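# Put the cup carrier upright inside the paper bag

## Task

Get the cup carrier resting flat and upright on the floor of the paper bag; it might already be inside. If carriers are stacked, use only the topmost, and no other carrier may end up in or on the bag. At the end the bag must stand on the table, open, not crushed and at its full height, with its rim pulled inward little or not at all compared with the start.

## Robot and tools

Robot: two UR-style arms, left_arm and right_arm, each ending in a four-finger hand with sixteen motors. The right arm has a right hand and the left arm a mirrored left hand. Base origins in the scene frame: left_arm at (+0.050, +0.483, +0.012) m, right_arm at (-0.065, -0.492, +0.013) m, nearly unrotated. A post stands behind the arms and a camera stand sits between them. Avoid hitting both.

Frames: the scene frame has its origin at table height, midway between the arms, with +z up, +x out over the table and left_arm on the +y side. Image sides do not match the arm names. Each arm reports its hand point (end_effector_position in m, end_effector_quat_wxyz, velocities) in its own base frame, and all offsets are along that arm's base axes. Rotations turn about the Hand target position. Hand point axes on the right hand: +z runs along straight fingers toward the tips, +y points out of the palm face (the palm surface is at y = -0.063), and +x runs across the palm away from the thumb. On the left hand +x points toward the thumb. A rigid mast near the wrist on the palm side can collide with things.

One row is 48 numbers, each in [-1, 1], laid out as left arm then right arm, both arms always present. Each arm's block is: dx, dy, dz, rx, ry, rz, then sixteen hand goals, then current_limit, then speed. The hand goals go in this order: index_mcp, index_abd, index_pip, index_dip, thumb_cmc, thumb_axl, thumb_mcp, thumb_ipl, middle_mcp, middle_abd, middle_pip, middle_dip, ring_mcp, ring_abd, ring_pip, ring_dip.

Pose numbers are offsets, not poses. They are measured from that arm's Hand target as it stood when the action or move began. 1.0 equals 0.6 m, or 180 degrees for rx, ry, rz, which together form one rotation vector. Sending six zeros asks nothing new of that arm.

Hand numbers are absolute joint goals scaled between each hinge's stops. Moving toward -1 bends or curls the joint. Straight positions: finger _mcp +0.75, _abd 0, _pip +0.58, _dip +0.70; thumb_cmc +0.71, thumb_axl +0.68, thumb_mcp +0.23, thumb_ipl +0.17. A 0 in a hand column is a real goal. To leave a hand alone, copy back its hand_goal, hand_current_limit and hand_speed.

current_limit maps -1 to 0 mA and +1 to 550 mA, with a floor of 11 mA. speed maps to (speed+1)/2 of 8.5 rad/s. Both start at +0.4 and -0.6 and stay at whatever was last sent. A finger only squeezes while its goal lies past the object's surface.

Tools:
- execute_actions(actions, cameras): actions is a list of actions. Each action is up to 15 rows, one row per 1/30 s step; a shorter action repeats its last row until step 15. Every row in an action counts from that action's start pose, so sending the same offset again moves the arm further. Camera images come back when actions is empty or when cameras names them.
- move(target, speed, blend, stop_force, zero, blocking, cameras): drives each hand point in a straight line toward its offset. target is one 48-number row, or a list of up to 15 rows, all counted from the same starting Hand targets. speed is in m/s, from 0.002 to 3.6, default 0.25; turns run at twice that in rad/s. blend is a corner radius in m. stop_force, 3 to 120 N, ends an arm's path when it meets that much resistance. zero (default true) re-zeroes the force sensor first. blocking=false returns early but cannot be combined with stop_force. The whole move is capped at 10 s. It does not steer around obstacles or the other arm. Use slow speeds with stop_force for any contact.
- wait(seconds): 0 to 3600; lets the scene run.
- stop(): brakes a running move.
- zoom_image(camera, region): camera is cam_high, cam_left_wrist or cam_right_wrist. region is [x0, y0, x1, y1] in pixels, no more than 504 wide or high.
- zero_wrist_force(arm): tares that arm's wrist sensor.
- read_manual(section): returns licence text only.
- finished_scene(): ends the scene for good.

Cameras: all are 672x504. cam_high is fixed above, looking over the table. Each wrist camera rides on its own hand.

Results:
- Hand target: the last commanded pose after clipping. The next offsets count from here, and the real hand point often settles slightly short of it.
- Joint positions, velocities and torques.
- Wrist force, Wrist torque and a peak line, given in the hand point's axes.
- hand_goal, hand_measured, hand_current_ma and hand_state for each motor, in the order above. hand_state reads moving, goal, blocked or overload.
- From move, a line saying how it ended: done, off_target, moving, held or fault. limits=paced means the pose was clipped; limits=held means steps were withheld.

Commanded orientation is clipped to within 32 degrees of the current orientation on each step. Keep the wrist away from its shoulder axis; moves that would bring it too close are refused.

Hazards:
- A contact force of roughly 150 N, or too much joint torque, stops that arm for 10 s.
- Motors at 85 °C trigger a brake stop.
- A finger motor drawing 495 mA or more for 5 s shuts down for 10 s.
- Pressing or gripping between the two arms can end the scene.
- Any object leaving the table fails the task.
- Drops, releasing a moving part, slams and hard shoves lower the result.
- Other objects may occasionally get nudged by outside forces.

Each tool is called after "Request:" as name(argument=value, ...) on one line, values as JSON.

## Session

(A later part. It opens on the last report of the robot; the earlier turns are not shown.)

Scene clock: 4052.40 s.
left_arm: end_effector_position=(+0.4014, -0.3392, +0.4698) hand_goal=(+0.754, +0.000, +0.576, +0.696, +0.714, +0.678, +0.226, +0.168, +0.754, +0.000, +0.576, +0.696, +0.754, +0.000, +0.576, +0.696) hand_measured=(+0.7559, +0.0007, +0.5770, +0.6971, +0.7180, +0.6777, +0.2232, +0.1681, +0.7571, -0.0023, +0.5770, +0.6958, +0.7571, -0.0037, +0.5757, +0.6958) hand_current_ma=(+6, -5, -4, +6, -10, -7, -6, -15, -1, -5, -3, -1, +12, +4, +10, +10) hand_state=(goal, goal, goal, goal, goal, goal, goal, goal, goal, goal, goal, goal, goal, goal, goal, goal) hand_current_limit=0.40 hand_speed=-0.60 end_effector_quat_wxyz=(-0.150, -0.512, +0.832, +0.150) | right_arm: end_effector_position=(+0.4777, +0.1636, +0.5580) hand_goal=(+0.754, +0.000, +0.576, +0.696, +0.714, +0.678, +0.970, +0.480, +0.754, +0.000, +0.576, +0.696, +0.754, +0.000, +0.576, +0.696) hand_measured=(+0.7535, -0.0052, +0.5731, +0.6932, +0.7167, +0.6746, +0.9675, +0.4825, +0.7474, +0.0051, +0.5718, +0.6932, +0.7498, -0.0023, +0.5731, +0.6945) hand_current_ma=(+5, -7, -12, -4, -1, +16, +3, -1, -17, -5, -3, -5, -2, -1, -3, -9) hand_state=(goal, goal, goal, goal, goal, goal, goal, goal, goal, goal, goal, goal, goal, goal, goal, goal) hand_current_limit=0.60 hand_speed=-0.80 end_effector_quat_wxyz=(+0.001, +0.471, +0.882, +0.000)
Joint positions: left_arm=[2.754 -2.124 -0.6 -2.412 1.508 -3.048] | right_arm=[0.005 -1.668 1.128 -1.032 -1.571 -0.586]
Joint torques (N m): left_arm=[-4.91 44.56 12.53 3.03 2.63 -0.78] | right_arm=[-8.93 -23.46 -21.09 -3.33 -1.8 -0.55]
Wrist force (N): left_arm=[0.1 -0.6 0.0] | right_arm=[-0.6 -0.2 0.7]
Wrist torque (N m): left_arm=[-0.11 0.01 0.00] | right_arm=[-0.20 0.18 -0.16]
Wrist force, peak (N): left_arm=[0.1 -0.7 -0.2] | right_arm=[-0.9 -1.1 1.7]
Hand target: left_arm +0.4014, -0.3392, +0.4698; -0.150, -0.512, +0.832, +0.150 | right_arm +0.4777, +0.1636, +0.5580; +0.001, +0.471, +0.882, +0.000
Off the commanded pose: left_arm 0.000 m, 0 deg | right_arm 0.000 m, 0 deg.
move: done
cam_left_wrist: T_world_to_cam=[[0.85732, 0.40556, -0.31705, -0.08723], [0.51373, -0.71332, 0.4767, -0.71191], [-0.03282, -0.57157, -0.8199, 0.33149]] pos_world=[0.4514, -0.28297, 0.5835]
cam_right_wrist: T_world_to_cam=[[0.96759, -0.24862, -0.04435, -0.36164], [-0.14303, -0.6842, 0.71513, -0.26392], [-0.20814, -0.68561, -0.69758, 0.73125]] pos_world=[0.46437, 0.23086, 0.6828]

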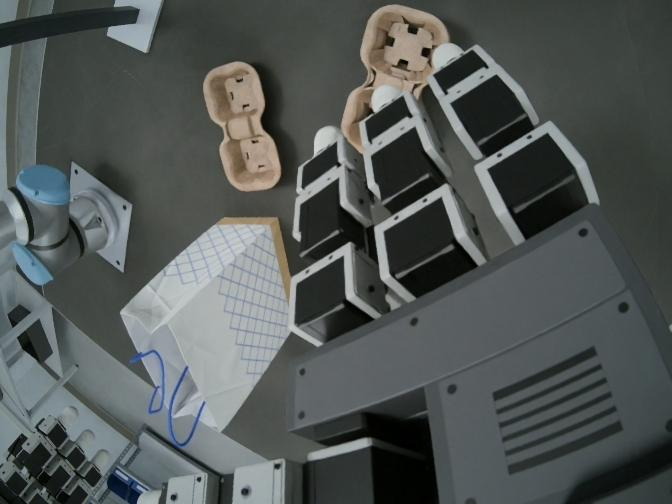

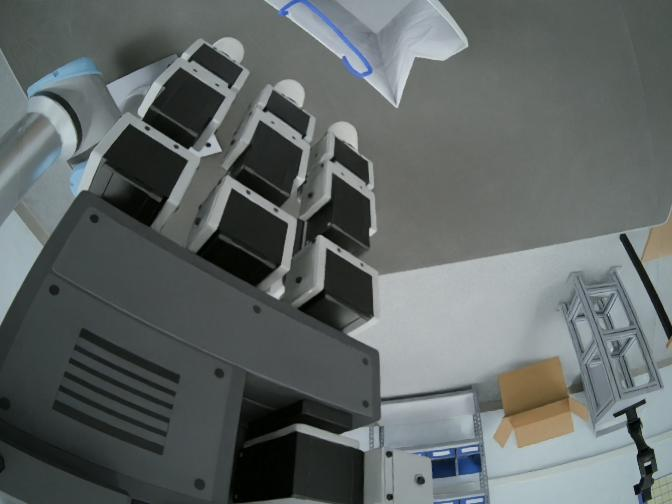

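Request:
move(target=[[0,0,0,0,0,0, 0.754,0,0.576,0.696,0.714,0.678,0.226,0.168,0.754,0,0.576,0.696,0.754,0,0.576,0.696,0.4,-0.6, 0.0245,-0.058,0,0,0,-0.5, 0.754,0,0.576,0.696,0.714,0.678,0.97,0.48,0.754,0,0.576,0.696,0.754,0,0.576,0.696,0.6,-0.8],[0,0,0,0,0,0, 0.754,0,0.576,0.696,0.714,0.678,0.226,0.168,0.754,0,0.576,0.696,0.754,0,0.576,0.696,0.4,-0.6, -0.1535,-0.0227,0,0,0,-1.0, 0.754,0,0.576,0.696,0.714,0.678,0.97,0.48,0.754,0,0.576,0.696,0.754,0,0.576,0.696,0.6,-0.8]], speed=0.3, blend=0.02, cameras=["cam_left_wrist","cam_right_wrist"])

Scene clock: 4190.03 s.
left_arm: end_effector_position=(+0.4014, -0.3392, +0.4698) hand_goal=(+0.754, +0.000, +0.576, +0.696, +0.714, +0.678, +0.226, +0.168, +0.754, +0.000, +0.576, +0.696, +0.754, +0.000, +0.576, +0.696) hand_measured=(+0.7571, -0.0008, +0.5770, +0.6958, +0.7180, +0.6777, +0.2232, +0.1672, +0.7571, -0.0023, +0.5757, +0.6958, +0.7571, -0.0023, +0.5770, +0.6971) hand_current_ma=(-2, +0, +2, +11, -15, -8, -2, -9, -4, +4, -4, +9, +4, +4, +5, +4) hand_state=(goal, goal, goal, goal, goal, goal, goal, goal, goal, goal, goal, goal, goal, goal, goal, goal) hand_current_limit=0.40 hand_speed=-0.60 end_effector_quat_wxyz=(-0.150, -0.512, +0.832, +0.150) | right_arm: end_effector_position=(+0.4900, +0.1292, +0.5580) hand_goal=(+0.754, +0.000, +0.576, +0.696, +0.714, +0.678, +0.970, +0.480, +0.754, +0.000, +0.576, +0.696, +0.754, +0.000, +0.576, +0.696) hand_measured=(+0.7535, -0.0052, +0.5731, +0.6932, +0.7180, +0.6756, +0.9675, +0.4835, +0.7486, +0.0051, +0.5718, +0.6932, +0.7486, -0.0023, +0.5731, +0.6945) hand_current_ma=(+8, -12, -8, -15, +3, +9, +0, +1, -8, -10, -2, -7, -1, -2, -16, -11) hand_state=(goal, goal, goal, goal, goal, goal, goal, goal, goal, goal, goal, goal, goal, goal, goal, goal) hand_current_limit=0.60 hand_speed=-0.80 end_effector_quat_wxyz=(+0.001, +0.962, +0.273, +0.000)
Joint positions: left_arm=[2.754 -2.124 -0.6 -2.412 1.508 -3.048] | right_arm=[0.168 -1.431 0.883 -1.022 -1.572 1.184]
Joint torques (N m): left_arm=[-4.68 44.69 12.14 3 2.39 -0.71] | right_arm=[-13.12 -25.91 -16.59 -4.37 0.39 -1.06]
Wrist force (N): left_arm=[0.0 -0.4 -0.1] | right_arm=[-0.4 -0.3 0.9]
Wrist torque (N m): left_arm=[-0.08 0.03 -0.01] | right_arm=[-0.29 0.16 -0.17]
Wrist force, peak (N): left_arm=[0.1 -0.7 -0.2] | right_arm=[-1.0 -0.4 1.2]
Hand target: left_arm +0.4014, -0.3392, +0.4698; -0.150, -0.512, +0.832, +0.150 | right_arm +0.4901, +0.1292, +0.5580; +0.001, +0.962, +0.273, +0.000 (not the last commanded pose)
Off the commanded pose: left_arm 0.000 m, 0 deg | right_arm 0.107 m, 88 deg.
move: held (right_arm; a check stopped the path); path passed 1 of 2 targets; limits=held
pose unreachable (right arm): on one or more control steps of this call, first in action 0 (counted from 0), this arm could not follow its commanded pose, so it was not sent that pose on those steps. It may still have moved: this result reports where it is.
cause: moving toward the commanded pose would bring two parts of the arm too close to each other (joints 5 (wrist 2) and 6 (wrist 3) lie between them).
cam_left_wrist: T_world_to_cam=[[0.85732, 0.40556, -0.31705, -0.08723], [0.51373, -0.71332, 0.4767, -0.71191], [-0.03282, -0.57157, -0.8199, 0.33149]] pos_world=[0.4514, -0.28297, 0.5835]
cam_right_wrist: T_world_to_cam=[[-0.28411, -0.95775, -0.04465, 0.32304], [-0.67872, 0.16801, 0.71492, -0.13323], [-0.67721, 0.23342, -0.69778, 0.82151]] pos_world=[0.55769, 0.14002, 0.68291]

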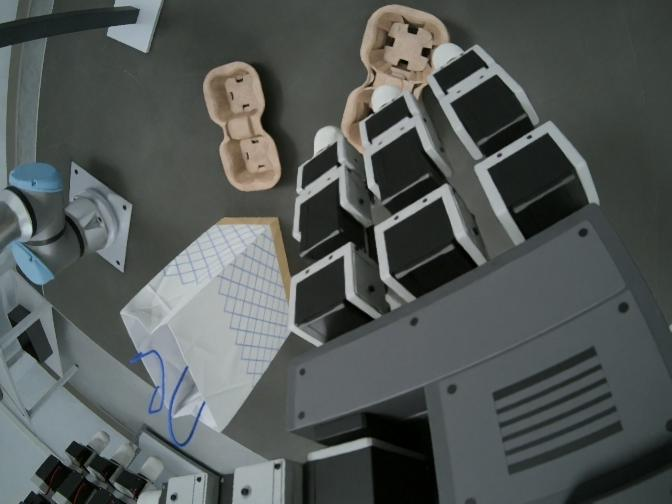

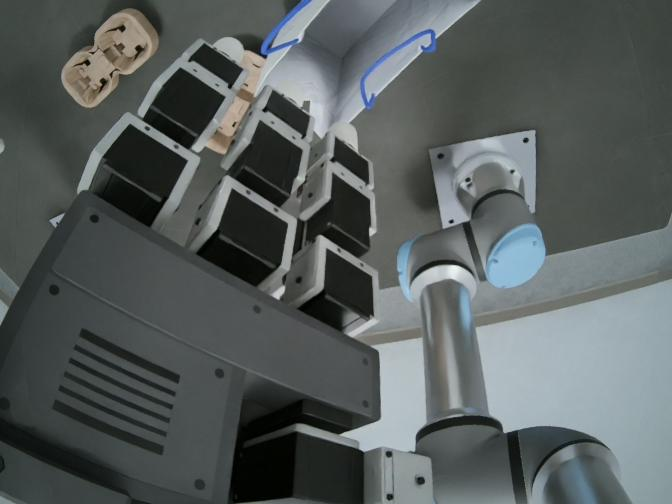

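Request:
zoom_image(camera="cam_right_wrist", region=[240, 0, 490, 150])

Scaled by 2.016 from the camera's image (finer frame: 960x720).

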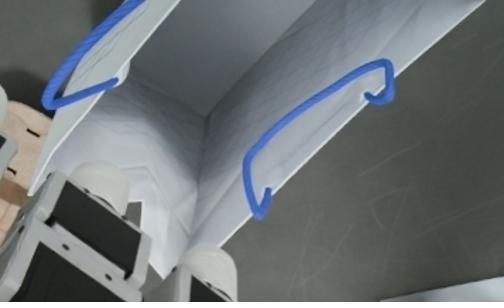

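Request:
move(target=[0,0,0,0,0,0, 0.754,0,0.576,0.696,0.714,0.678,0.226,0.168,0.754,0,0.576,0.696,0.754,0,0.576,0.696,0.4,-0.6, 0.06,0.131,0,0,0,0.5117, 0.754,0,0.576,0.696,0.714,0.678,0.97,0.48,0.754,0,0.576,0.696,0.754,0,0.576,0.696,0.6,-0.8], speed=0.3)

Request:
move(target=[[0,0,0,0,0,0, 0.754,0,0.576,0.696,0.714,0.678,0.226,0.168,0.754,0,0.576,0.696,0.754,0,0.576,0.696,0.4,-0.6, -0.0069,-0.0046,-0.305,0,0,0, 0.754,0,0.576,0.696,0.714,0.678,0.97,0.48,0.754,0,0.576,0.696,0.754,0,0.576,0.696,0.6,-0.8],[0,0,0,0,0,0, 0.754,0,0.576,0.696,0.714,0.678,0.226,0.168,0.754,0,0.576,0.696,0.754,0,0.576,0.696,0.4,-0.6, -0.0734,-0.0491,-0.305,0,0,0, 0.754,0,0.576,0.696,0.714,0.678,0.97,0.48,0.754,0,0.576,0.696,0.754,0,0.576,0.696,0.6,-0.8]], speed=[0.1, 0.04], blend=0.004, stop_force=5, cameras=["cam_left_wrist","cam_right_wrist"])

Request:
zoom_image(camera="cam_left_wrist", region=[80, 280, 240, 450])

Request:
zoom_image(camera="cam_right_wrist", region=[140, 0, 480, 260])

Scene clock: 4256.30 s.
left_arm: end_effector_position=(+0.4014, -0.3392, +0.4698) hand_goal=(+0.754, +0.000, +0.576, +0.696, +0.714, +0.678, +0.226, +0.168, +0.754, +0.000, +0.576, +0.696, +0.754, +0.000, +0.576, +0.696) hand_measured=(+0.7571, +0.0007, +0.5770, +0.6958, +0.7180, +0.6777, +0.2232, +0.1681, +0.7571, -0.0023, +0.5770, +0.6958, +0.7571, -0.0023, +0.5770, +0.6958) hand_current_ma=(+1, -8, +0, +5, -8, -2, -9, -10, -7, -11, -5, +9, +3, +6, +9, +3) hand_state=(goal, goal, goal, goal, goal, goal, goal, goal, goal, goal, goal, goal, goal, goal, goal, goal) hand_current_limit=0.40 hand_speed=-0.60 end_effector_quat_wxyz=(-0.150, -0.512, +0.832, +0.150) | right_arm: end_effector_position=(+0.5262, +0.2077, +0.5580) hand_goal=(+0.754, +0.000, +0.576, +0.696, +0.714, +0.678, +0.970, +0.480, +0.754, +0.000, +0.576, +0.696, +0.754, +0.000, +0.576, +0.696) hand_measured=(+0.7535, -0.0052, +0.5731, +0.6932, +0.7104, +0.6798, +0.9675, +0.4825, +0.7486, +0.0051, +0.5718, +0.6932, +0.7498, -0.0023, +0.5731, +0.6945) hand_current_ma=(+7, -5, -8, -10, +4, +11, -3, +4, -11, -6, -4, -4, +3, -7, -2, -6) hand_state=(goal, goal, goal, goal, goal, goal, goal, goal, goal, goal, goal, goal, goal, goal, goal, goal) hand_current_limit=0.60 hand_speed=-0.80 end_effector_quat_wxyz=(+0.001, +0.471, +0.882, +0.000) end_effector_velocity=(+0.000, +0.001, +0.000) end_effector_angular_velocity=(+0.002, +0.001, +0.007)
Joint positions: left_arm=[2.754 -2.124 -0.6 -2.412 1.508 -3.048] | right_arm=[0.102 -1.52 0.983 -1.036 -1.571 -0.488]
Joint velocities: left_arm=[within noise] | right_arm=[0.001 0 0.001 0 0.002 -0.007]
Joint torques (N m): left_arm=[-4.53 44.94 12.19 2.98 2.44 -0.61] | right_arm=[13.32 -31.52 -11.02 -1.58 0.65 -1.3]
Wrist force (N): left_arm=[0.3 -0.5 -0.1] | right_arm=[-0.7 -0.5 0.5]
Wrist torque (N m): left_arm=[-0.09 -0.01 0.01] | right_arm=[-0.28 0.19 -0.13]
Wrist force, peak (N): left_arm=[0.4 -0.7 -0.2] | right_arm=[-0.6 -0.2 1.5]
Hand target: left_arm +0.4014, -0.3392, +0.4698; -0.150, -0.512, +0.832, +0.150 | right_arm +0.5261, +0.2078, +0.5580; +0.001, +0.471, +0.882, +0.000
Off the commanded pose: left_arm 0.000 m, 0 deg | right_arm 0.000 m, 0 deg.
move: done

Scene clock: 4260.40 s.
left_arm: end_effector_position=(+0.4014, -0.3392, +0.4698) hand_goal=(+0.754, +0.000, +0.576, +0.696, +0.714, +0.678, +0.226, +0.168, +0.754, +0.000, +0.576, +0.696, +0.754, +0.000, +0.576, +0.696) hand_measured=(+0.7559, -0.0008, +0.5757, +0.6958, +0.7180, +0.6767, +0.2232, +0.1672, +0.7571, -0.0023, +0.5770, +0.6958, +0.7571, -0.0023, +0.5770, +0.6971) hand_current_ma=(+2, -8, -5, +6, +4, -7, -13, -4, +0, -13, -8, +0, +17, +10, +11, +5) hand_state=(goal, goal, goal, goal, goal, goal, goal, goal, goal, goal, goal, goal, goal, goal, goal, goal) hand_current_limit=0.40 hand_speed=-0.60 end_effector_quat_wxyz=(-0.150, -0.512, +0.832, +0.150) | right_arm: end_effector_position=(+0.4820, +0.1783, +0.3750) hand_goal=(+0.754, +0.000, +0.576, +0.696, +0.714, +0.678, +0.970, +0.480, +0.754, +0.000, +0.576, +0.696, +0.754, +0.000, +0.576, +0.696) hand_measured=(+0.7535, -0.0052, +0.5731, +0.6932, +0.7142, +0.6809, +0.9675, +0.4825, +0.7474, +0.0051, +0.5718, +0.6920, +0.7486, -0.0037, +0.5731, +0.6945) hand_current_ma=(+8, -10, -7, -10, -2, +15, +4, +2, -11, -5, -2, +0, -10, -5, -7, -7) hand_state=(goal, goal, goal, goal, goal, goal, goal, goal, goal, goal, goal, goal, goal, goal, goal, goal) hand_current_limit=0.60 hand_speed=-0.80 end_effector_quat_wxyz=(+0.001, +0.471, +0.882, +0.000)
Joint positions: left_arm=[2.754 -2.124 -0.6 -2.412 1.508 -3.048] | right_arm=[0.041 -1.776 1.71 -1.506 -1.571 -0.549]
Joint torques (N m): left_arm=[-4.63 44.02 11.42 3.1 2.46 -0.59] | right_arm=[12.47 -9.44 -35.23 -4.4 1.52 1.62]
Wrist force (N): left_arm=[0.2 -0.6 0.0] | right_arm=[-0.3 -0.4 0.8]
Wrist torque (N m): left_arm=[-0.11 0.01 0.00] | right_arm=[-0.26 0.13 -0.14]
Wrist force, peak (N): left_arm=[0.3 -0.9 -0.1] | right_arm=[-0.1 0.4 1.7]
Hand target: left_arm +0.4014, -0.3392, +0.4698; -0.150, -0.512, +0.832, +0.150 | right_arm +0.4820, +0.1783, +0.3750; +0.001, +0.471, +0.882, +0.000
Off the commanded pose: left_arm 0.000 m, 0 deg | right_arm 0.000 m, 0 deg.
move: done
cam_left_wrist: T_world_to_cam=[[0.85732, 0.40556, -0.31705, -0.08723], [0.51373, -0.71332, 0.4767, -0.71191], [-0.03282, -0.57157, -0.8199, 0.33149]] pos_world=[0.4514, -0.28297, 0.5835]
cam_right_wrist: T_world_to_cam=[[0.96759, -0.24854, -0.04462, -0.37024], [-0.14284, -0.68444, 0.71494, -0.12237], [-0.20823, -0.68539, -0.69776, 0.61474]] pos_world=[0.46877, 0.24556, 0.49991]

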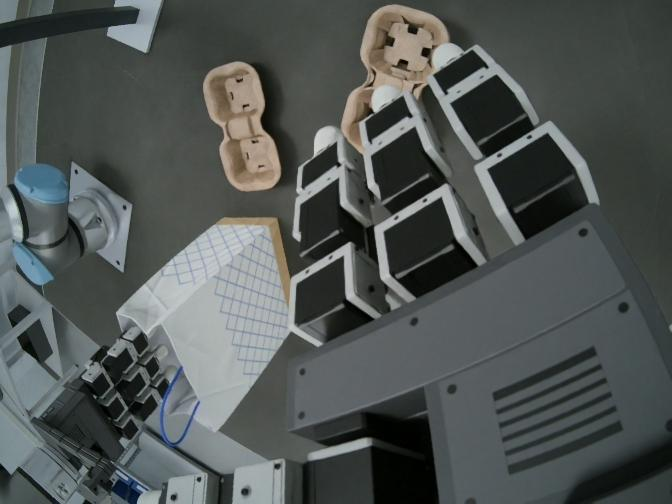

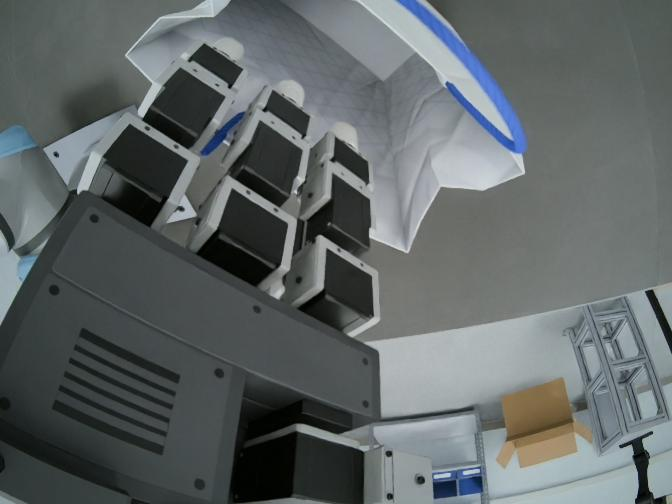

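Scaled by 2.965 from the camera's image (finer frame: 960x720).

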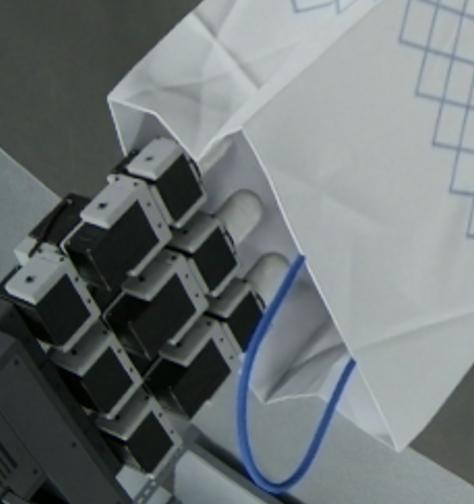

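Scaled by 1.482 from the camera's image (finer frame: 960x720).

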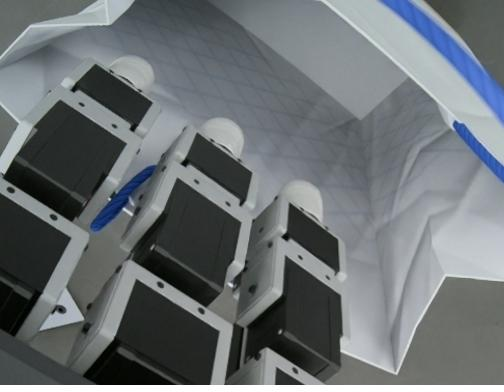

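Request:
move(target=[[0,0,0,0,0,0, 0.754,0,0.576,0.696,0.714,0.678,0.226,0.168,0.754,0,0.576,0.696,0.754,0,0.576,0.696,0.4,-0.6, -0.0097,-0.0065,0.0583,0,0,0, 0.754,0,0.576,0.696,0.714,0.678,0.97,0.48,0.754,0,0.576,0.696,0.754,0,0.576,0.696,0.6,-0.8],[0,0,0,0,0,0, 0.754,0,0.576,0.696,0.714,0.678,0.226,0.168,0.754,0,0.576,0.696,0.754,0,0.576,0.696,0.4,-0.6, -0.0235,-0.0158,0.1167,0,0,0, 0.754,0,0.576,0.696,0.714,0.678,0.97,0.48,0.754,0,0.576,0.696,0.754,0,0.576,0.696,0.6,-0.8]], speed=0.05, blend=0.004, cameras=["cam_left_wrist","cam_right_wrist"])

Request:
zoom_image(camera="cam_left_wrist", region=[80, 280, 240, 450])

Request:
zoom_image(camera="cam_right_wrist", region=[140, 0, 480, 260])

Scene clock: 4276.53 s.
left_arm: end_effector_position=(+0.4014, -0.3392, +0.4698) hand_goal=(+0.754, +0.000, +0.576, +0.696, +0.714, +0.678, +0.226, +0.168, +0.754, +0.000, +0.576, +0.696, +0.754, +0.000, +0.576, +0.696) hand_measured=(+0.7571, +0.0007, +0.5770, +0.6971, +0.7180, +0.6777, +0.2232, +0.1681, +0.7559, -0.0023, +0.5770, +0.6958, +0.7571, -0.0023, +0.5770, +0.6958) hand_current_ma=(+1, +0, -3, +4, -4, -5, -4, -16, -4, -9, -8, +9, +14, +3, +5, +6) hand_state=(goal, goal, goal, goal, goal, goal, goal, goal, goal, goal, goal, goal, goal, goal, goal, goal) hand_current_limit=0.40 hand_speed=-0.60 end_effector_quat_wxyz=(-0.150, -0.512, +0.832, +0.150) | right_arm: end_effector_position=(+0.4680, +0.1688, +0.4451) hand_goal=(+0.754, +0.000, +0.576, +0.696, +0.714, +0.678, +0.970, +0.480, +0.754, +0.000, +0.576, +0.696, +0.754, +0.000, +0.576, +0.696) hand_measured=(+0.7535, -0.0052, +0.5731, +0.6932, +0.7154, +0.6798, +0.9675, +0.4825, +0.7486, +0.0051, +0.5718, +0.6932, +0.7486, -0.0023, +0.5731, +0.6958) hand_current_ma=(+8, -8, -6, -21, +9, +11, +6, -4, -7, -8, -8, -13, -5, -1, -7, -12) hand_state=(goal, goal, goal, goal, goal, goal, goal, goal, goal, goal, goal, goal, goal, goal, goal, goal) hand_current_limit=0.60 hand_speed=-0.80 end_effector_quat_wxyz=(+0.001, +0.471, +0.882, +0.000)
Joint positions: left_arm=[2.754 -2.124 -0.6 -2.412 1.508 -3.048] | right_arm=[0.018 -1.791 1.541 -1.322 -1.571 -0.572]
Joint torques (N m): left_arm=[-4.67 44.13 12.38 2.98 2.43 -0.68] | right_arm=[7.87 -8.19 -13.49 -4.47 1.88 1.31]
Wrist force (N): left_arm=[0.0 -0.6 -0.2] | right_arm=[-0.5 -0.6 0.9]
Wrist torque (N m): left_arm=[-0.11 0.03 -0.01] | right_arm=[-0.29 0.10 -0.09]
Wrist force, peak (N): left_arm=[0.3 -0.6 -0.3] | right_arm=[-0.5 -0.1 1.7]
Hand target: left_arm +0.4014, -0.3392, +0.4698; -0.150, -0.512, +0.832, +0.150 | right_arm +0.4679, +0.1689, +0.4450; +0.001, +0.471, +0.882, +0.000
Off the commanded pose: left_arm 0.000 m, 0 deg | right_arm 0.000 m, 0 deg.
move: done
cam_left_wrist: T_world_to_cam=[[0.85732, 0.40556, -0.31705, -0.08723], [0.51373, -0.71332, 0.4767, -0.71191], [-0.03282, -0.57157, -0.8199, 0.33149]] pos_world=[0.4514, -0.28297, 0.5835]
cam_right_wrist: T_world_to_cam=[[0.96759, -0.24861, -0.04442, -0.35595], [-0.14303, -0.68441, 0.71493, -0.18099], [-0.20814, -0.68541, -0.69778, 0.6541]] pos_world=[0.45467, 0.23596, 0.57]

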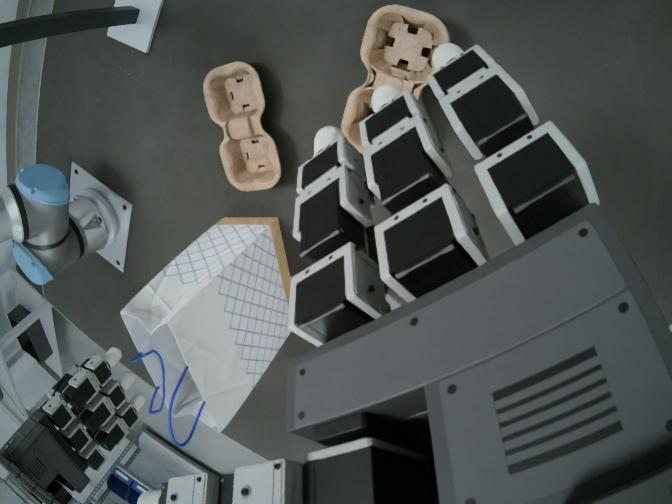

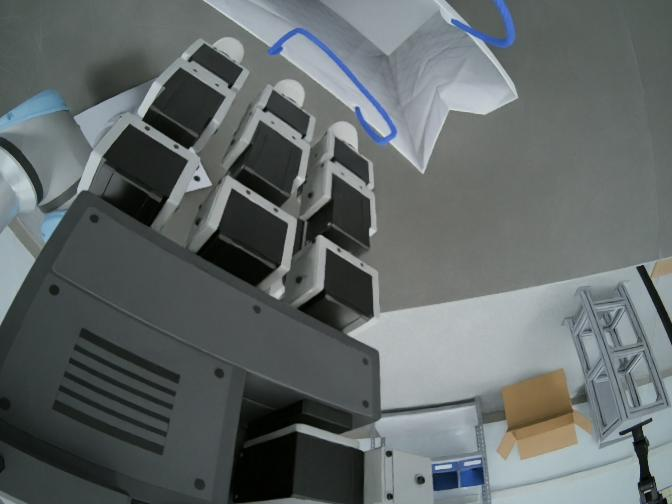

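Scaled by 2.965 from the camera's image (finer frame: 960x720).

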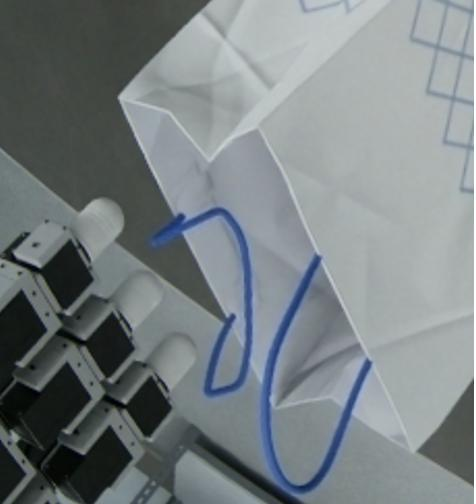

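Scaled by 1.482 from the camera's image (finer frame: 960x720).

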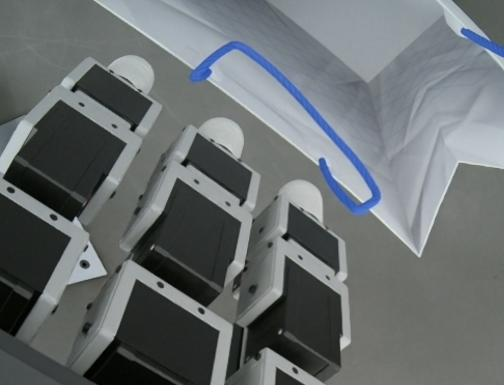

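Request:
move(target=[[0,0,0,0,0,0, 0.754,0,0.576,0.696,0.714,0.678,0.226,0.168,0.754,0,0.576,0.696,0.754,0,0.576,0.696,0.4,-0.6, -0.02,-0.013,0.1883,0,0,0, 0.754,0,0.576,0.696,0.714,0.678,0.97,0.48,0.754,0,0.576,0.696,0.754,0,0.576,0.696,0.6,-0.8],[0,0,0,0,0,0, 0.754,0,0.576,0.696,0.714,0.678,0.226,0.168,0.754,0,0.576,0.696,0.754,0,0.576,0.696,0.4,-0.6, -0.1675,0.5293,0.05,0,0,0.0378, 0.754,0,0.576,0.696,0.714,0.678,0.97,0.48,0.754,0,0.576,0.696,0.754,0,0.576,0.696,0.6,-0.8],[0,0,0,0,0,0, 0.754,0,0.576,0.696,0.714,0.678,0.226,0.168,0.754,0,0.576,0.696,0.754,0,0.576,0.696,0.4,-0.6, -0.1675,0.5293,-0.42,0,0,0.0378, 0.754,0,0.576,0.696,0.714,0.678,0.97,0.48,0.754,0,0.576,0.696,0.754,0,0.576,0.696,0.6,-0.8]], speed=0.25, blend=0.04)

Request:
move(target=[0,0,0,0,0,0, 0.754,0,0.576,0.696,0.714,0.678,0.226,0.168,0.754,0,0.576,0.696,0.754,0,0.576,0.696,0.4,-0.6, 0,0,0,0,0,0, 0.754,0.35,0.576,0.696,0,0.678,0.97,0.48,0.754,0.0,0.576,0.696,0.754,0.18,0.576,0.696,0.6,-0.8], speed=0.1, cameras=["cam_left_wrist","cam_right_wrist"])

Request:
zoom_image(camera="cam_right_wrist", region=[120, 0, 480, 270])

Scene clock: 4363.50 s.
left_arm: end_effector_position=(+0.4014, -0.3392, +0.4698) hand_goal=(+0.754, +0.000, +0.576, +0.696, +0.714, +0.678, +0.226, +0.168, +0.754, +0.000, +0.576, +0.696, +0.754, +0.000, +0.576, +0.696) hand_measured=(+0.7571, -0.0008, +0.5770, +0.6971, +0.7180, +0.6777, +0.2232, +0.1672, +0.7559, -0.0023, +0.5770, +0.6958, +0.7571, -0.0037, +0.5757, +0.6958) hand_current_ma=(+8, -8, -1, +7, -13, -7, -8, -3, +0, -1, -8, +6, +3, +11, +8, +6) hand_state=(goal, goal, goal, goal, goal, goal, goal, goal, goal, goal, goal, goal, goal, goal, goal, goal) hand_current_limit=0.40 hand_speed=-0.60 end_effector_quat_wxyz=(-0.150, -0.512, +0.832, +0.150) | right_arm: end_effector_position=(+0.3675, +0.4865, +0.1932) hand_goal=(+0.754, +0.000, +0.576, +0.696, +0.714, +0.678, +0.970, +0.480, +0.754, +0.000, +0.576, +0.696, +0.754, +0.000, +0.576, +0.696) hand_measured=(+0.7535, +0.0007, +0.5731, +0.6932, +0.7104, +0.6798, +0.9675, +0.4825, +0.7486, -0.0008, +0.5718, +0.6932, +0.7498, -0.0008, +0.5744, +0.6958) hand_current_ma=(+9, -5, -2, -8, -3, +15, +0, +4, -15, -7, +0, +0, +3, -12, -8, -17) hand_state=(goal, goal, goal, goal, goal, goal, goal, goal, goal, goal, goal, goal, goal, goal, goal, goal) hand_current_limit=0.60 hand_speed=-0.80 end_effector_quat_wxyz=(+0.001, +0.417, +0.909, +0.000)
Joint positions: left_arm=[2.754 -2.124 -0.6 -2.412 1.508 -3.048] | right_arm=[0.747 -1.433 1.856 -1.995 -1.572 0.038]
Joint torques (N m): left_arm=[-5.03 44 11.86 3.24 2.39 -0.66] | right_arm=[-0.09 -22.11 -11.18 -4.59 1.16 -0.69]
Wrist force (N): left_arm=[0.1 -0.5 -0.1] | right_arm=[-0.5 -0.2 0.5]
Wrist torque (N m): left_arm=[-0.10 0.01 0.00] | right_arm=[-0.12 0.15 -0.04]
Wrist force, peak (N): left_arm=[0.1 -0.8 0.2] | right_arm=[-0.5 -0.1 3.3]
Hand target: left_arm +0.4014, -0.3392, +0.4698; -0.150, -0.512, +0.832, +0.150 | right_arm +0.3674, +0.4864, +0.1930; +0.001, +0.417, +0.909, +0.000
Off the commanded pose: left_arm 0.000 m, 0 deg | right_arm 0.000 m, 0 deg.
move: done

Scene clock: 4364.77 s.
left_arm: end_effector_position=(+0.4014, -0.3392, +0.4698) hand_goal=(+0.754, +0.000, +0.576, +0.696, +0.714, +0.678, +0.226, +0.168, +0.754, +0.000, +0.576, +0.696, +0.754, +0.000, +0.576, +0.696) hand_measured=(+0.7571, -0.0008, +0.5770, +0.6958, +0.7180, +0.6767, +0.2232, +0.1681, +0.7559, -0.0037, +0.5770, +0.6958, +0.7571, -0.0023, +0.5770, +0.6958) hand_current_ma=(+4, -10, +4, +6, -5, -8, -7, +2, -11, -3, -17, +4, +9, +5, +14, +14) hand_state=(goal, goal, goal, goal, goal, goal, goal, goal, goal, goal, goal, goal, goal, goal, goal, goal) hand_current_limit=0.40 hand_speed=-0.60 end_effector_quat_wxyz=(-0.150, -0.512, +0.832, +0.150) | right_arm: end_effector_position=(+0.3674, +0.4864, +0.1930) hand_goal=(+0.754, +0.350, +0.576, +0.696, +0.000, +0.678, +0.970, +0.480, +0.754, +0.000, +0.576, +0.696, +0.754, +0.180, +0.576, +0.696) hand_measured=(+0.7535, +0.3421, +0.5731, +0.6932, -0.0041, +0.6788, +0.9675, +0.4825, +0.7486, +0.0080, +0.5718, +0.6932, +0.7498, +0.1648, +0.5731, +0.6958) hand_current_ma=(+9, -14, -9, -3, -2, +11, +0, -5, -9, -9, -1, +0, -4, -10, -5, -9) hand_state=(goal, goal, goal, goal, goal, goal, goal, goal, goal, goal, goal, goal, goal, goal, goal, goal) hand_current_limit=0.60 hand_speed=-0.80 end_effector_quat_wxyz=(+0.001, +0.417, +0.909, +0.000)
Joint positions: left_arm=[2.754 -2.124 -0.6 -2.412 1.508 -3.048] | right_arm=[0.747 -1.433 1.856 -1.995 -1.572 0.038]
Joint torques (N m): left_arm=[-4.12 43.52 11.92 3.03 2.53 -0.59] | right_arm=[11.42 -21.18 -11.99 -4.46 -0.88 1.08]
Wrist force (N): left_arm=[-0.1 -0.3 0.0] | right_arm=[-0.6 -0.3 0.5]
Wrist torque (N m): left_arm=[-0.08 0.04 -0.03] | right_arm=[-0.11 0.17 -0.07]
Wrist force, peak (N): left_arm=[0.1 -0.7 -0.3] | right_arm=[-0.9 -0.2 0.6]
Hand target: left_arm +0.4014, -0.3392, +0.4698; -0.150, -0.512, +0.832, +0.150 | right_arm +0.3674, +0.4864, +0.1930; +0.001, +0.417, +0.909, +0.000
Off the commanded pose: left_arm 0.000 m, 0 deg | right_arm 0.000 m, 0 deg.
move: done
cam_left_wrist: T_world_to_cam=[[0.85732, 0.40556, -0.31705, -0.08723], [0.51373, -0.71332, 0.4767, -0.71191], [-0.03282, -0.57157, -0.8199, 0.33149]] pos_world=[0.4514, -0.28297, 0.5835]
cam_right_wrist: T_world_to_cam=[[0.99022, -0.13215, -0.04469, -0.25577], [-0.0607, -0.69657, 0.71491, 0.17797], [-0.12561, -0.70521, -0.69778, 0.65431]] pos_world=[0.34626, 0.55159, 0.31791]

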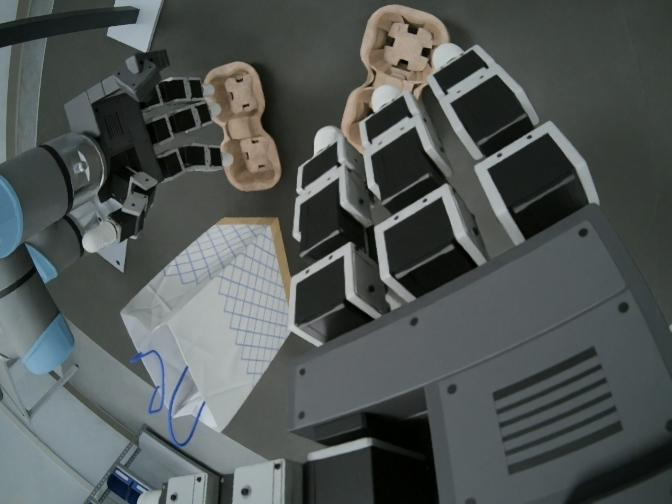

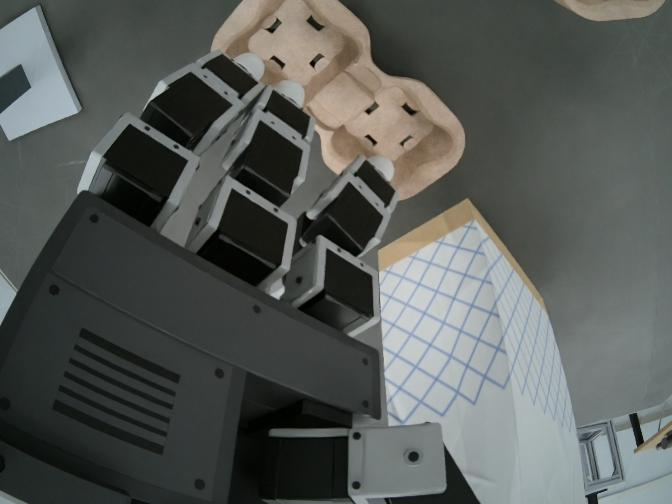

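Scaled by 1.400 from the camera's image (finer frame: 960x720).

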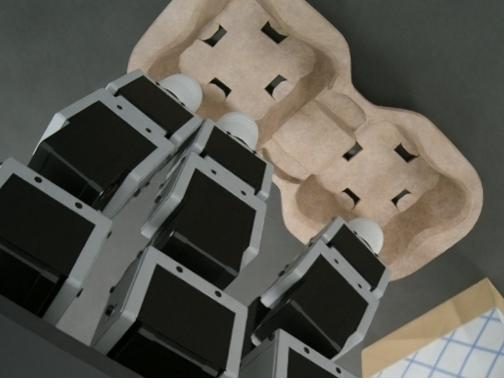

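Request:
move(target=[0,0,0,0,0,0, 0.754,0,0.576,0.696,0.714,0.678,0.226,0.168,0.754,0,0.576,0.696,0.754,0,0.576,0.696,0.4,-0.6, 0,0,-0.1097,0,0,0, 0.754,0.35,0.576,0.696,0,0.678,0.97,0.48,0.754,0.0,0.576,0.696,0.754,0.18,0.576,0.696,0.6,-0.8], speed=0.05, stop_force=4, cameras=["cam_left_wrist","cam_right_wrist"])

Request:
zoom_image(camera="cam_right_wrist", region=[120, 0, 480, 270])

Scene clock: 4373.07 s.
left_arm: end_effector_position=(+0.4014, -0.3392, +0.4698) hand_goal=(+0.754, +0.000, +0.576, +0.696, +0.714, +0.678, +0.226, +0.168, +0.754, +0.000, +0.576, +0.696, +0.754, +0.000, +0.576, +0.696) hand_measured=(+0.7571, -0.0008, +0.5770, +0.6958, +0.7180, +0.6777, +0.2232, +0.1681, +0.7571, -0.0037, +0.5770, +0.6958, +0.7571, -0.0023, +0.5770, +0.6958) hand_current_ma=(+5, +3, +0, +16, -5, -11, -13, -4, -5, -5, -3, +10, +0, +0, +10, +5) hand_state=(goal, goal, goal, goal, goal, goal, goal, goal, goal, goal, goal, goal, goal, goal, goal, goal) hand_current_limit=0.40 hand_speed=-0.60 end_effector_quat_wxyz=(-0.150, -0.512, +0.832, +0.150) | right_arm: end_effector_position=(+0.3674, +0.4864, +0.1272) hand_goal=(+0.754, +0.350, +0.576, +0.696, +0.000, +0.678, +0.970, +0.480, +0.754, +0.000, +0.576, +0.696, +0.754, +0.180, +0.576, +0.696) hand_measured=(+0.7535, +0.3435, +0.5718, +0.6932, -0.0029, +0.6788, +0.9665, +0.4825, +0.7486, +0.0080, +0.5718, +0.6932, +0.7498, +0.1662, +0.5731, +0.6958) hand_current_ma=(+7, -17, -5, -9, -1, +11, +2, -6, -8, -6, -1, -8, -6, -14, -2, -5) hand_state=(goal, goal, goal, goal, goal, goal, goal, goal, goal, goal, goal, goal, goal, goal, goal, goal) hand_current_limit=0.60 hand_speed=-0.80 end_effector_quat_wxyz=(+0.001, +0.417, +0.909, +0.000)
Joint positions: left_arm=[2.754 -2.124 -0.6 -2.412 1.508 -3.048] | right_arm=[0.747 -1.353 1.951 -2.17 -1.572 0.038]
Joint torques (N m): left_arm=[-4.72 44 13.24 3.12 2.47 -0.51] | right_arm=[10.19 -38.29 -31.05 -4.51 -1.56 0.99]
Wrist force (N): left_arm=[0.1 -0.3 0.0] | right_arm=[-0.4 -0.5 0.2]
Wrist torque (N m): left_arm=[-0.08 0.03 -0.02] | right_arm=[-0.17 0.19 0.01]
Wrist force, peak (N): left_arm=[0.3 -0.7 0.1] | right_arm=[-0.9 -0.7 0.9]
Hand target: left_arm +0.4014, -0.3392, +0.4698; -0.150, -0.512, +0.832, +0.150 | right_arm +0.3674, +0.4864, +0.1272; +0.001, +0.417, +0.909, +0.000
Off the commanded pose: left_arm 0.000 m, 0 deg | right_arm 0.000 m, 0 deg.
move: done
cam_left_wrist: T_world_to_cam=[[0.85732, 0.40556, -0.31705, -0.08723], [0.51373, -0.71332, 0.4767, -0.71191], [-0.03282, -0.57157, -0.8199, 0.33149]] pos_world=[0.4514, -0.28297, 0.5835]
cam_right_wrist: T_world_to_cam=[[0.99022, -0.13216, -0.04468, -0.25871], [-0.0607, -0.69657, 0.71491, 0.22501], [-0.12561, -0.70521, -0.69778, 0.60839]] pos_world=[0.34626, 0.55159, 0.25211]

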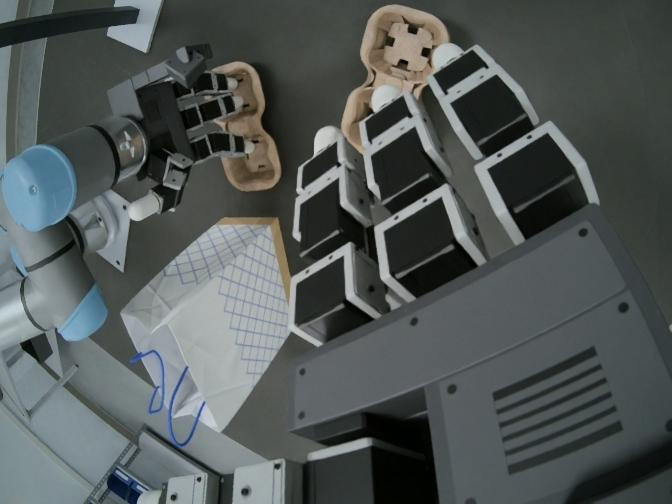

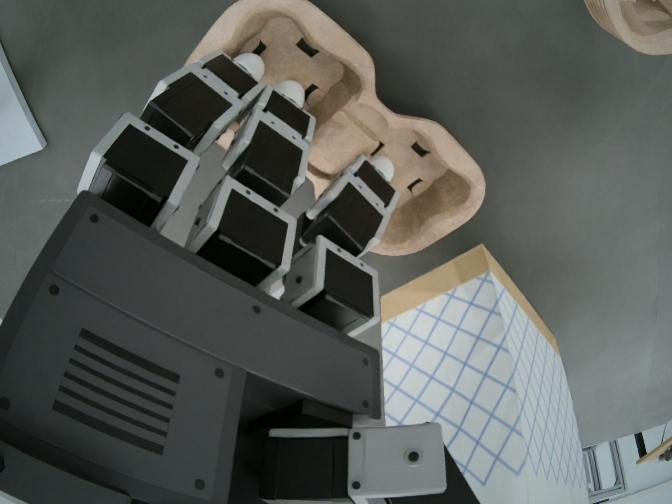

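Scaled by 1.400 from the camera's image (finer frame: 960x720).

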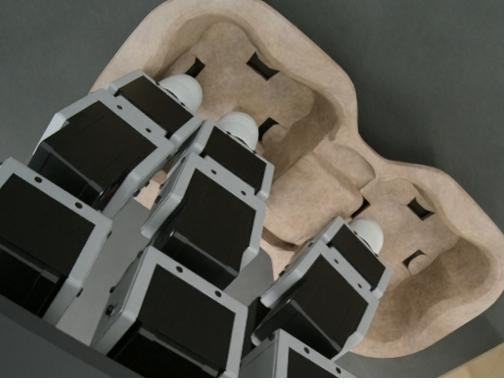

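Request:
move(target=[0,0,0,0,0,0, 0.754,0,0.576,0.696,0.714,0.678,0.226,0.168,0.754,0,0.576,0.696,0.754,0,0.576,0.696,0.4,-0.6, 0,0,0,0,0,0, 0.754,0.0,0.576,0.696,0,0.678,0.97,0.48,0.754,0.45,0.576,0.696,0.754,0.33,0.576,0.696,0.7,-0.92], speed=0.05)

Request:
move(target=[0,0,0,0,0,0, 0.754,0,0.576,0.696,0.714,0.678,0.226,0.168,0.754,0,0.576,0.696,0.754,0,0.576,0.696,0.4,-0.6, 0,0,0.05,0,0,0, 0.754,0.0,0.576,0.696,0,0.678,0.97,0.48,0.754,0.45,0.576,0.696,0.754,0.33,0.576,0.696,0.7,-0.92], speed=0.03, cameras=["cam_left_wrist","cam_right_wrist"])

Request:
zoom_image(camera="cam_left_wrist", region=[100, 40, 280, 220])

Scene clock: 4382.43 s.
left_arm: end_effector_position=(+0.4014, -0.3392, +0.4698) hand_goal=(+0.754, +0.000, +0.576, +0.696, +0.714, +0.678, +0.226, +0.168, +0.754, +0.000, +0.576, +0.696, +0.754, +0.000, +0.576, +0.696) hand_measured=(+0.7571, -0.0008, +0.5770, +0.6971, +0.7180, +0.6767, +0.2242, +0.1681, +0.7571, -0.0023, +0.5770, +0.6958, +0.7571, -0.0023, +0.5770, +0.6958) hand_current_ma=(-4, -2, +0, -1, -10, -3, -11, -6, -7, -5, -10, +13, +6, +8, +12, +8) hand_state=(goal, goal, goal, goal, goal, goal, goal, goal, goal, goal, goal, goal, goal, goal, goal, goal) hand_current_limit=0.40 hand_speed=-0.60 end_effector_quat_wxyz=(-0.150, -0.512, +0.832, +0.150) | right_arm: end_effector_position=(+0.3674, +0.4864, +0.1272) hand_goal=(+0.754, +0.000, +0.576, +0.696, +0.000, +0.678, +0.970, +0.480, +0.754, +0.450, +0.576, +0.696, +0.754, +0.330, +0.576, +0.696) hand_measured=(+0.7523, +0.2497, +0.5718, +0.6932, -0.0029, +0.6788, +0.9675, +0.4825, +0.7474, +0.1135, +0.5705, +0.6932, +0.7486, +0.2673, +0.5731, +0.6958) hand_current_ma=(+14, +113, -6, -8, +2, +9, -3, -2, -9, -108, -8, -1, -3, -70, -2, -13) hand_state=(goal, moving, goal, goal, goal, goal, goal, goal, goal, moving, goal, goal, goal, blocked, goal, goal) hand_current_limit=0.70 hand_speed=-0.92 end_effector_quat_wxyz=(+0.001, +0.417, +0.909, +0.000)
Joint positions: left_arm=[2.754 -2.124 -0.6 -2.412 1.508 -3.048] | right_arm=[0.747 -1.353 1.951 -2.17 -1.572 0.038]
Joint torques (N m): left_arm=[-4.46 44.62 13.29 2.95 2.56 -0.45] | right_arm=[9.24 -37.56 -31.17 -4.43 -1.5 0.83]
Wrist force (N): left_arm=[0.3 -0.5 -0.1] | right_arm=[-0.4 -0.6 0.6]
Wrist torque (N m): left_arm=[-0.09 -0.01 0.01] | right_arm=[-0.20 0.20 0.02]
Wrist force, peak (N): left_arm=[0.2 -0.8 0.0] | right_arm=[-0.9 -0.8 0.3]
Hand target: left_arm +0.4014, -0.3392, +0.4698; -0.150, -0.512, +0.832, +0.150 | right_arm +0.3674, +0.4864, +0.1272; +0.001, +0.417, +0.909, +0.000
Off the commanded pose: left_arm 0.000 m, 0 deg | right_arm 0.000 m, 0 deg.
move: done

Scene clock: 4383.73 s.
left_arm: end_effector_position=(+0.4014, -0.3392, +0.4698) hand_goal=(+0.754, +0.000, +0.576, +0.696, +0.714, +0.678, +0.226, +0.168, +0.754, +0.000, +0.576, +0.696, +0.754, +0.000, +0.576, +0.696) hand_measured=(+0.7559, -0.0008, +0.5770, +0.6971, +0.7180, +0.6777, +0.2232, +0.1681, +0.7559, -0.0023, +0.5770, +0.6958, +0.7571, -0.0023, +0.5770, +0.6958) hand_current_ma=(+3, +3, +5, +0, -3, +1, -8, +1, -6, -7, -6, -3, -2, +8, +6, +6) hand_state=(goal, goal, goal, goal, goal, goal, goal, goal, goal, goal, goal, goal, goal, goal, goal, goal) hand_current_limit=0.40 hand_speed=-0.60 end_effector_quat_wxyz=(-0.150, -0.512, +0.832, +0.150) | right_arm: end_effector_position=(+0.3675, +0.4865, +0.1574) hand_goal=(+0.754, +0.000, +0.576, +0.696, +0.000, +0.678, +0.970, +0.480, +0.754, +0.450, +0.576, +0.696, +0.754, +0.330, +0.576, +0.696) hand_measured=(+0.7535, +0.2410, +0.5718, +0.6945, -0.0029, +0.6788, +0.9675, +0.4825, +0.7486, +0.1164, +0.5718, +0.6932, +0.7498, +0.2688, +0.5731, +0.6945) hand_current_ma=(+1, +468, -8, -14, -3, +8, +0, -2, -11, -478, -5, -11, -3, -71, -9, -19) hand_state=(goal, blocked, goal, goal, goal, goal, goal, goal, goal, blocked, goal, goal, goal, blocked, goal, goal) hand_current_limit=0.70 hand_speed=-0.92 end_effector_quat_wxyz=(+0.001, +0.417, +0.909, +0.000)
Joint positions: left_arm=[2.754 -2.124 -0.6 -2.412 1.508 -3.048] | right_arm=[0.747 -1.393 1.91 -2.09 -1.572 0.038]
Joint torques (N m): left_arm=[-4.33 44.84 12.14 2.99 2.34 -0.4] | right_arm=[9.76 -22.83 -10.09 -4.17 -1.6 0.88]
Wrist force (N): left_arm=[0.1 -0.5 -0.1] | right_arm=[-0.6 -0.7 1.4]
Wrist torque (N m): left_arm=[-0.09 0.02 -0.01] | right_arm=[-0.27 0.13 -0.02]
Wrist force, peak (N): left_arm=[0.2 -0.7 -0.1] | right_arm=[-0.6 -0.7 1.4]
Hand target: left_arm +0.4014, -0.3392, +0.4698; -0.150, -0.512, +0.832, +0.150 | right_arm +0.3674, +0.4864, +0.1572; +0.001, +0.417, +0.909, +0.000
Off the commanded pose: left_arm 0.000 m, 0 deg | right_arm 0.000 m, 0 deg.
move: done
cam_left_wrist: T_world_to_cam=[[0.85732, 0.40556, -0.31705, -0.08723], [0.51373, -0.71332, 0.4767, -0.71191], [-0.03282, -0.57157, -0.8199, 0.33149]] pos_world=[0.4514, -0.28297, 0.5835]
cam_right_wrist: T_world_to_cam=[[0.99023, -0.13214, -0.04443, -0.25755], [-0.0609, -0.69671, 0.71476, 0.20361], [-0.1254, -0.70508, -0.69795, 0.62938]] pos_world=[0.34636, 0.55159, 0.2823]

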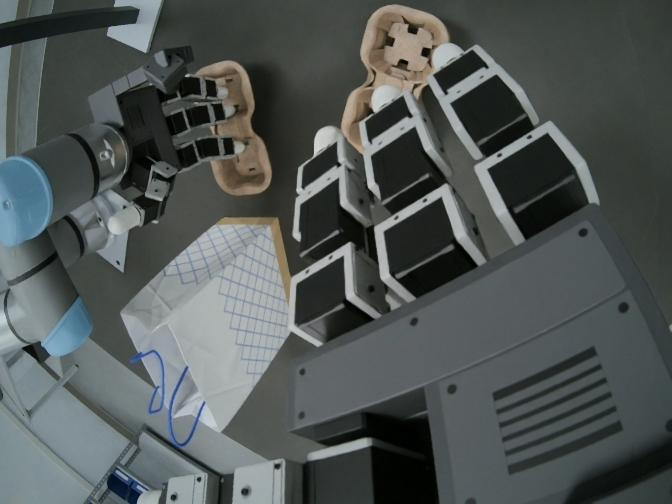

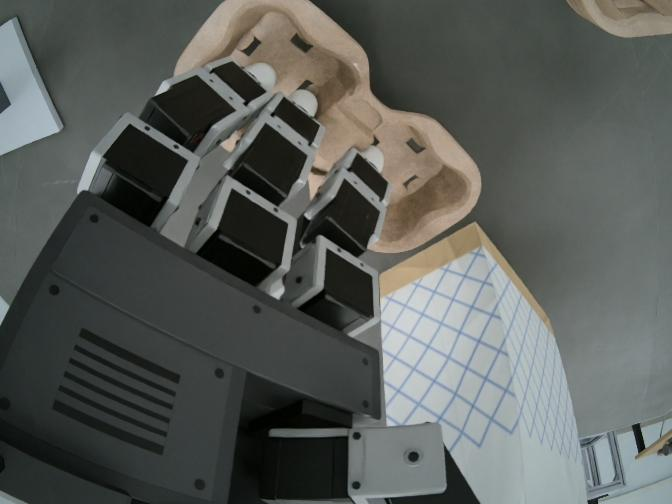

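Scaled by 2.800 from the camera's image (finer frame: 960x720).

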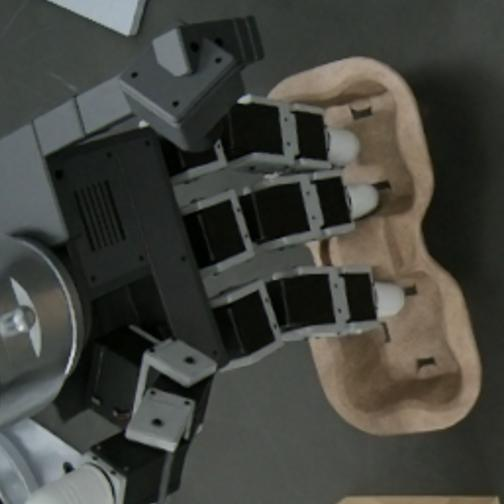

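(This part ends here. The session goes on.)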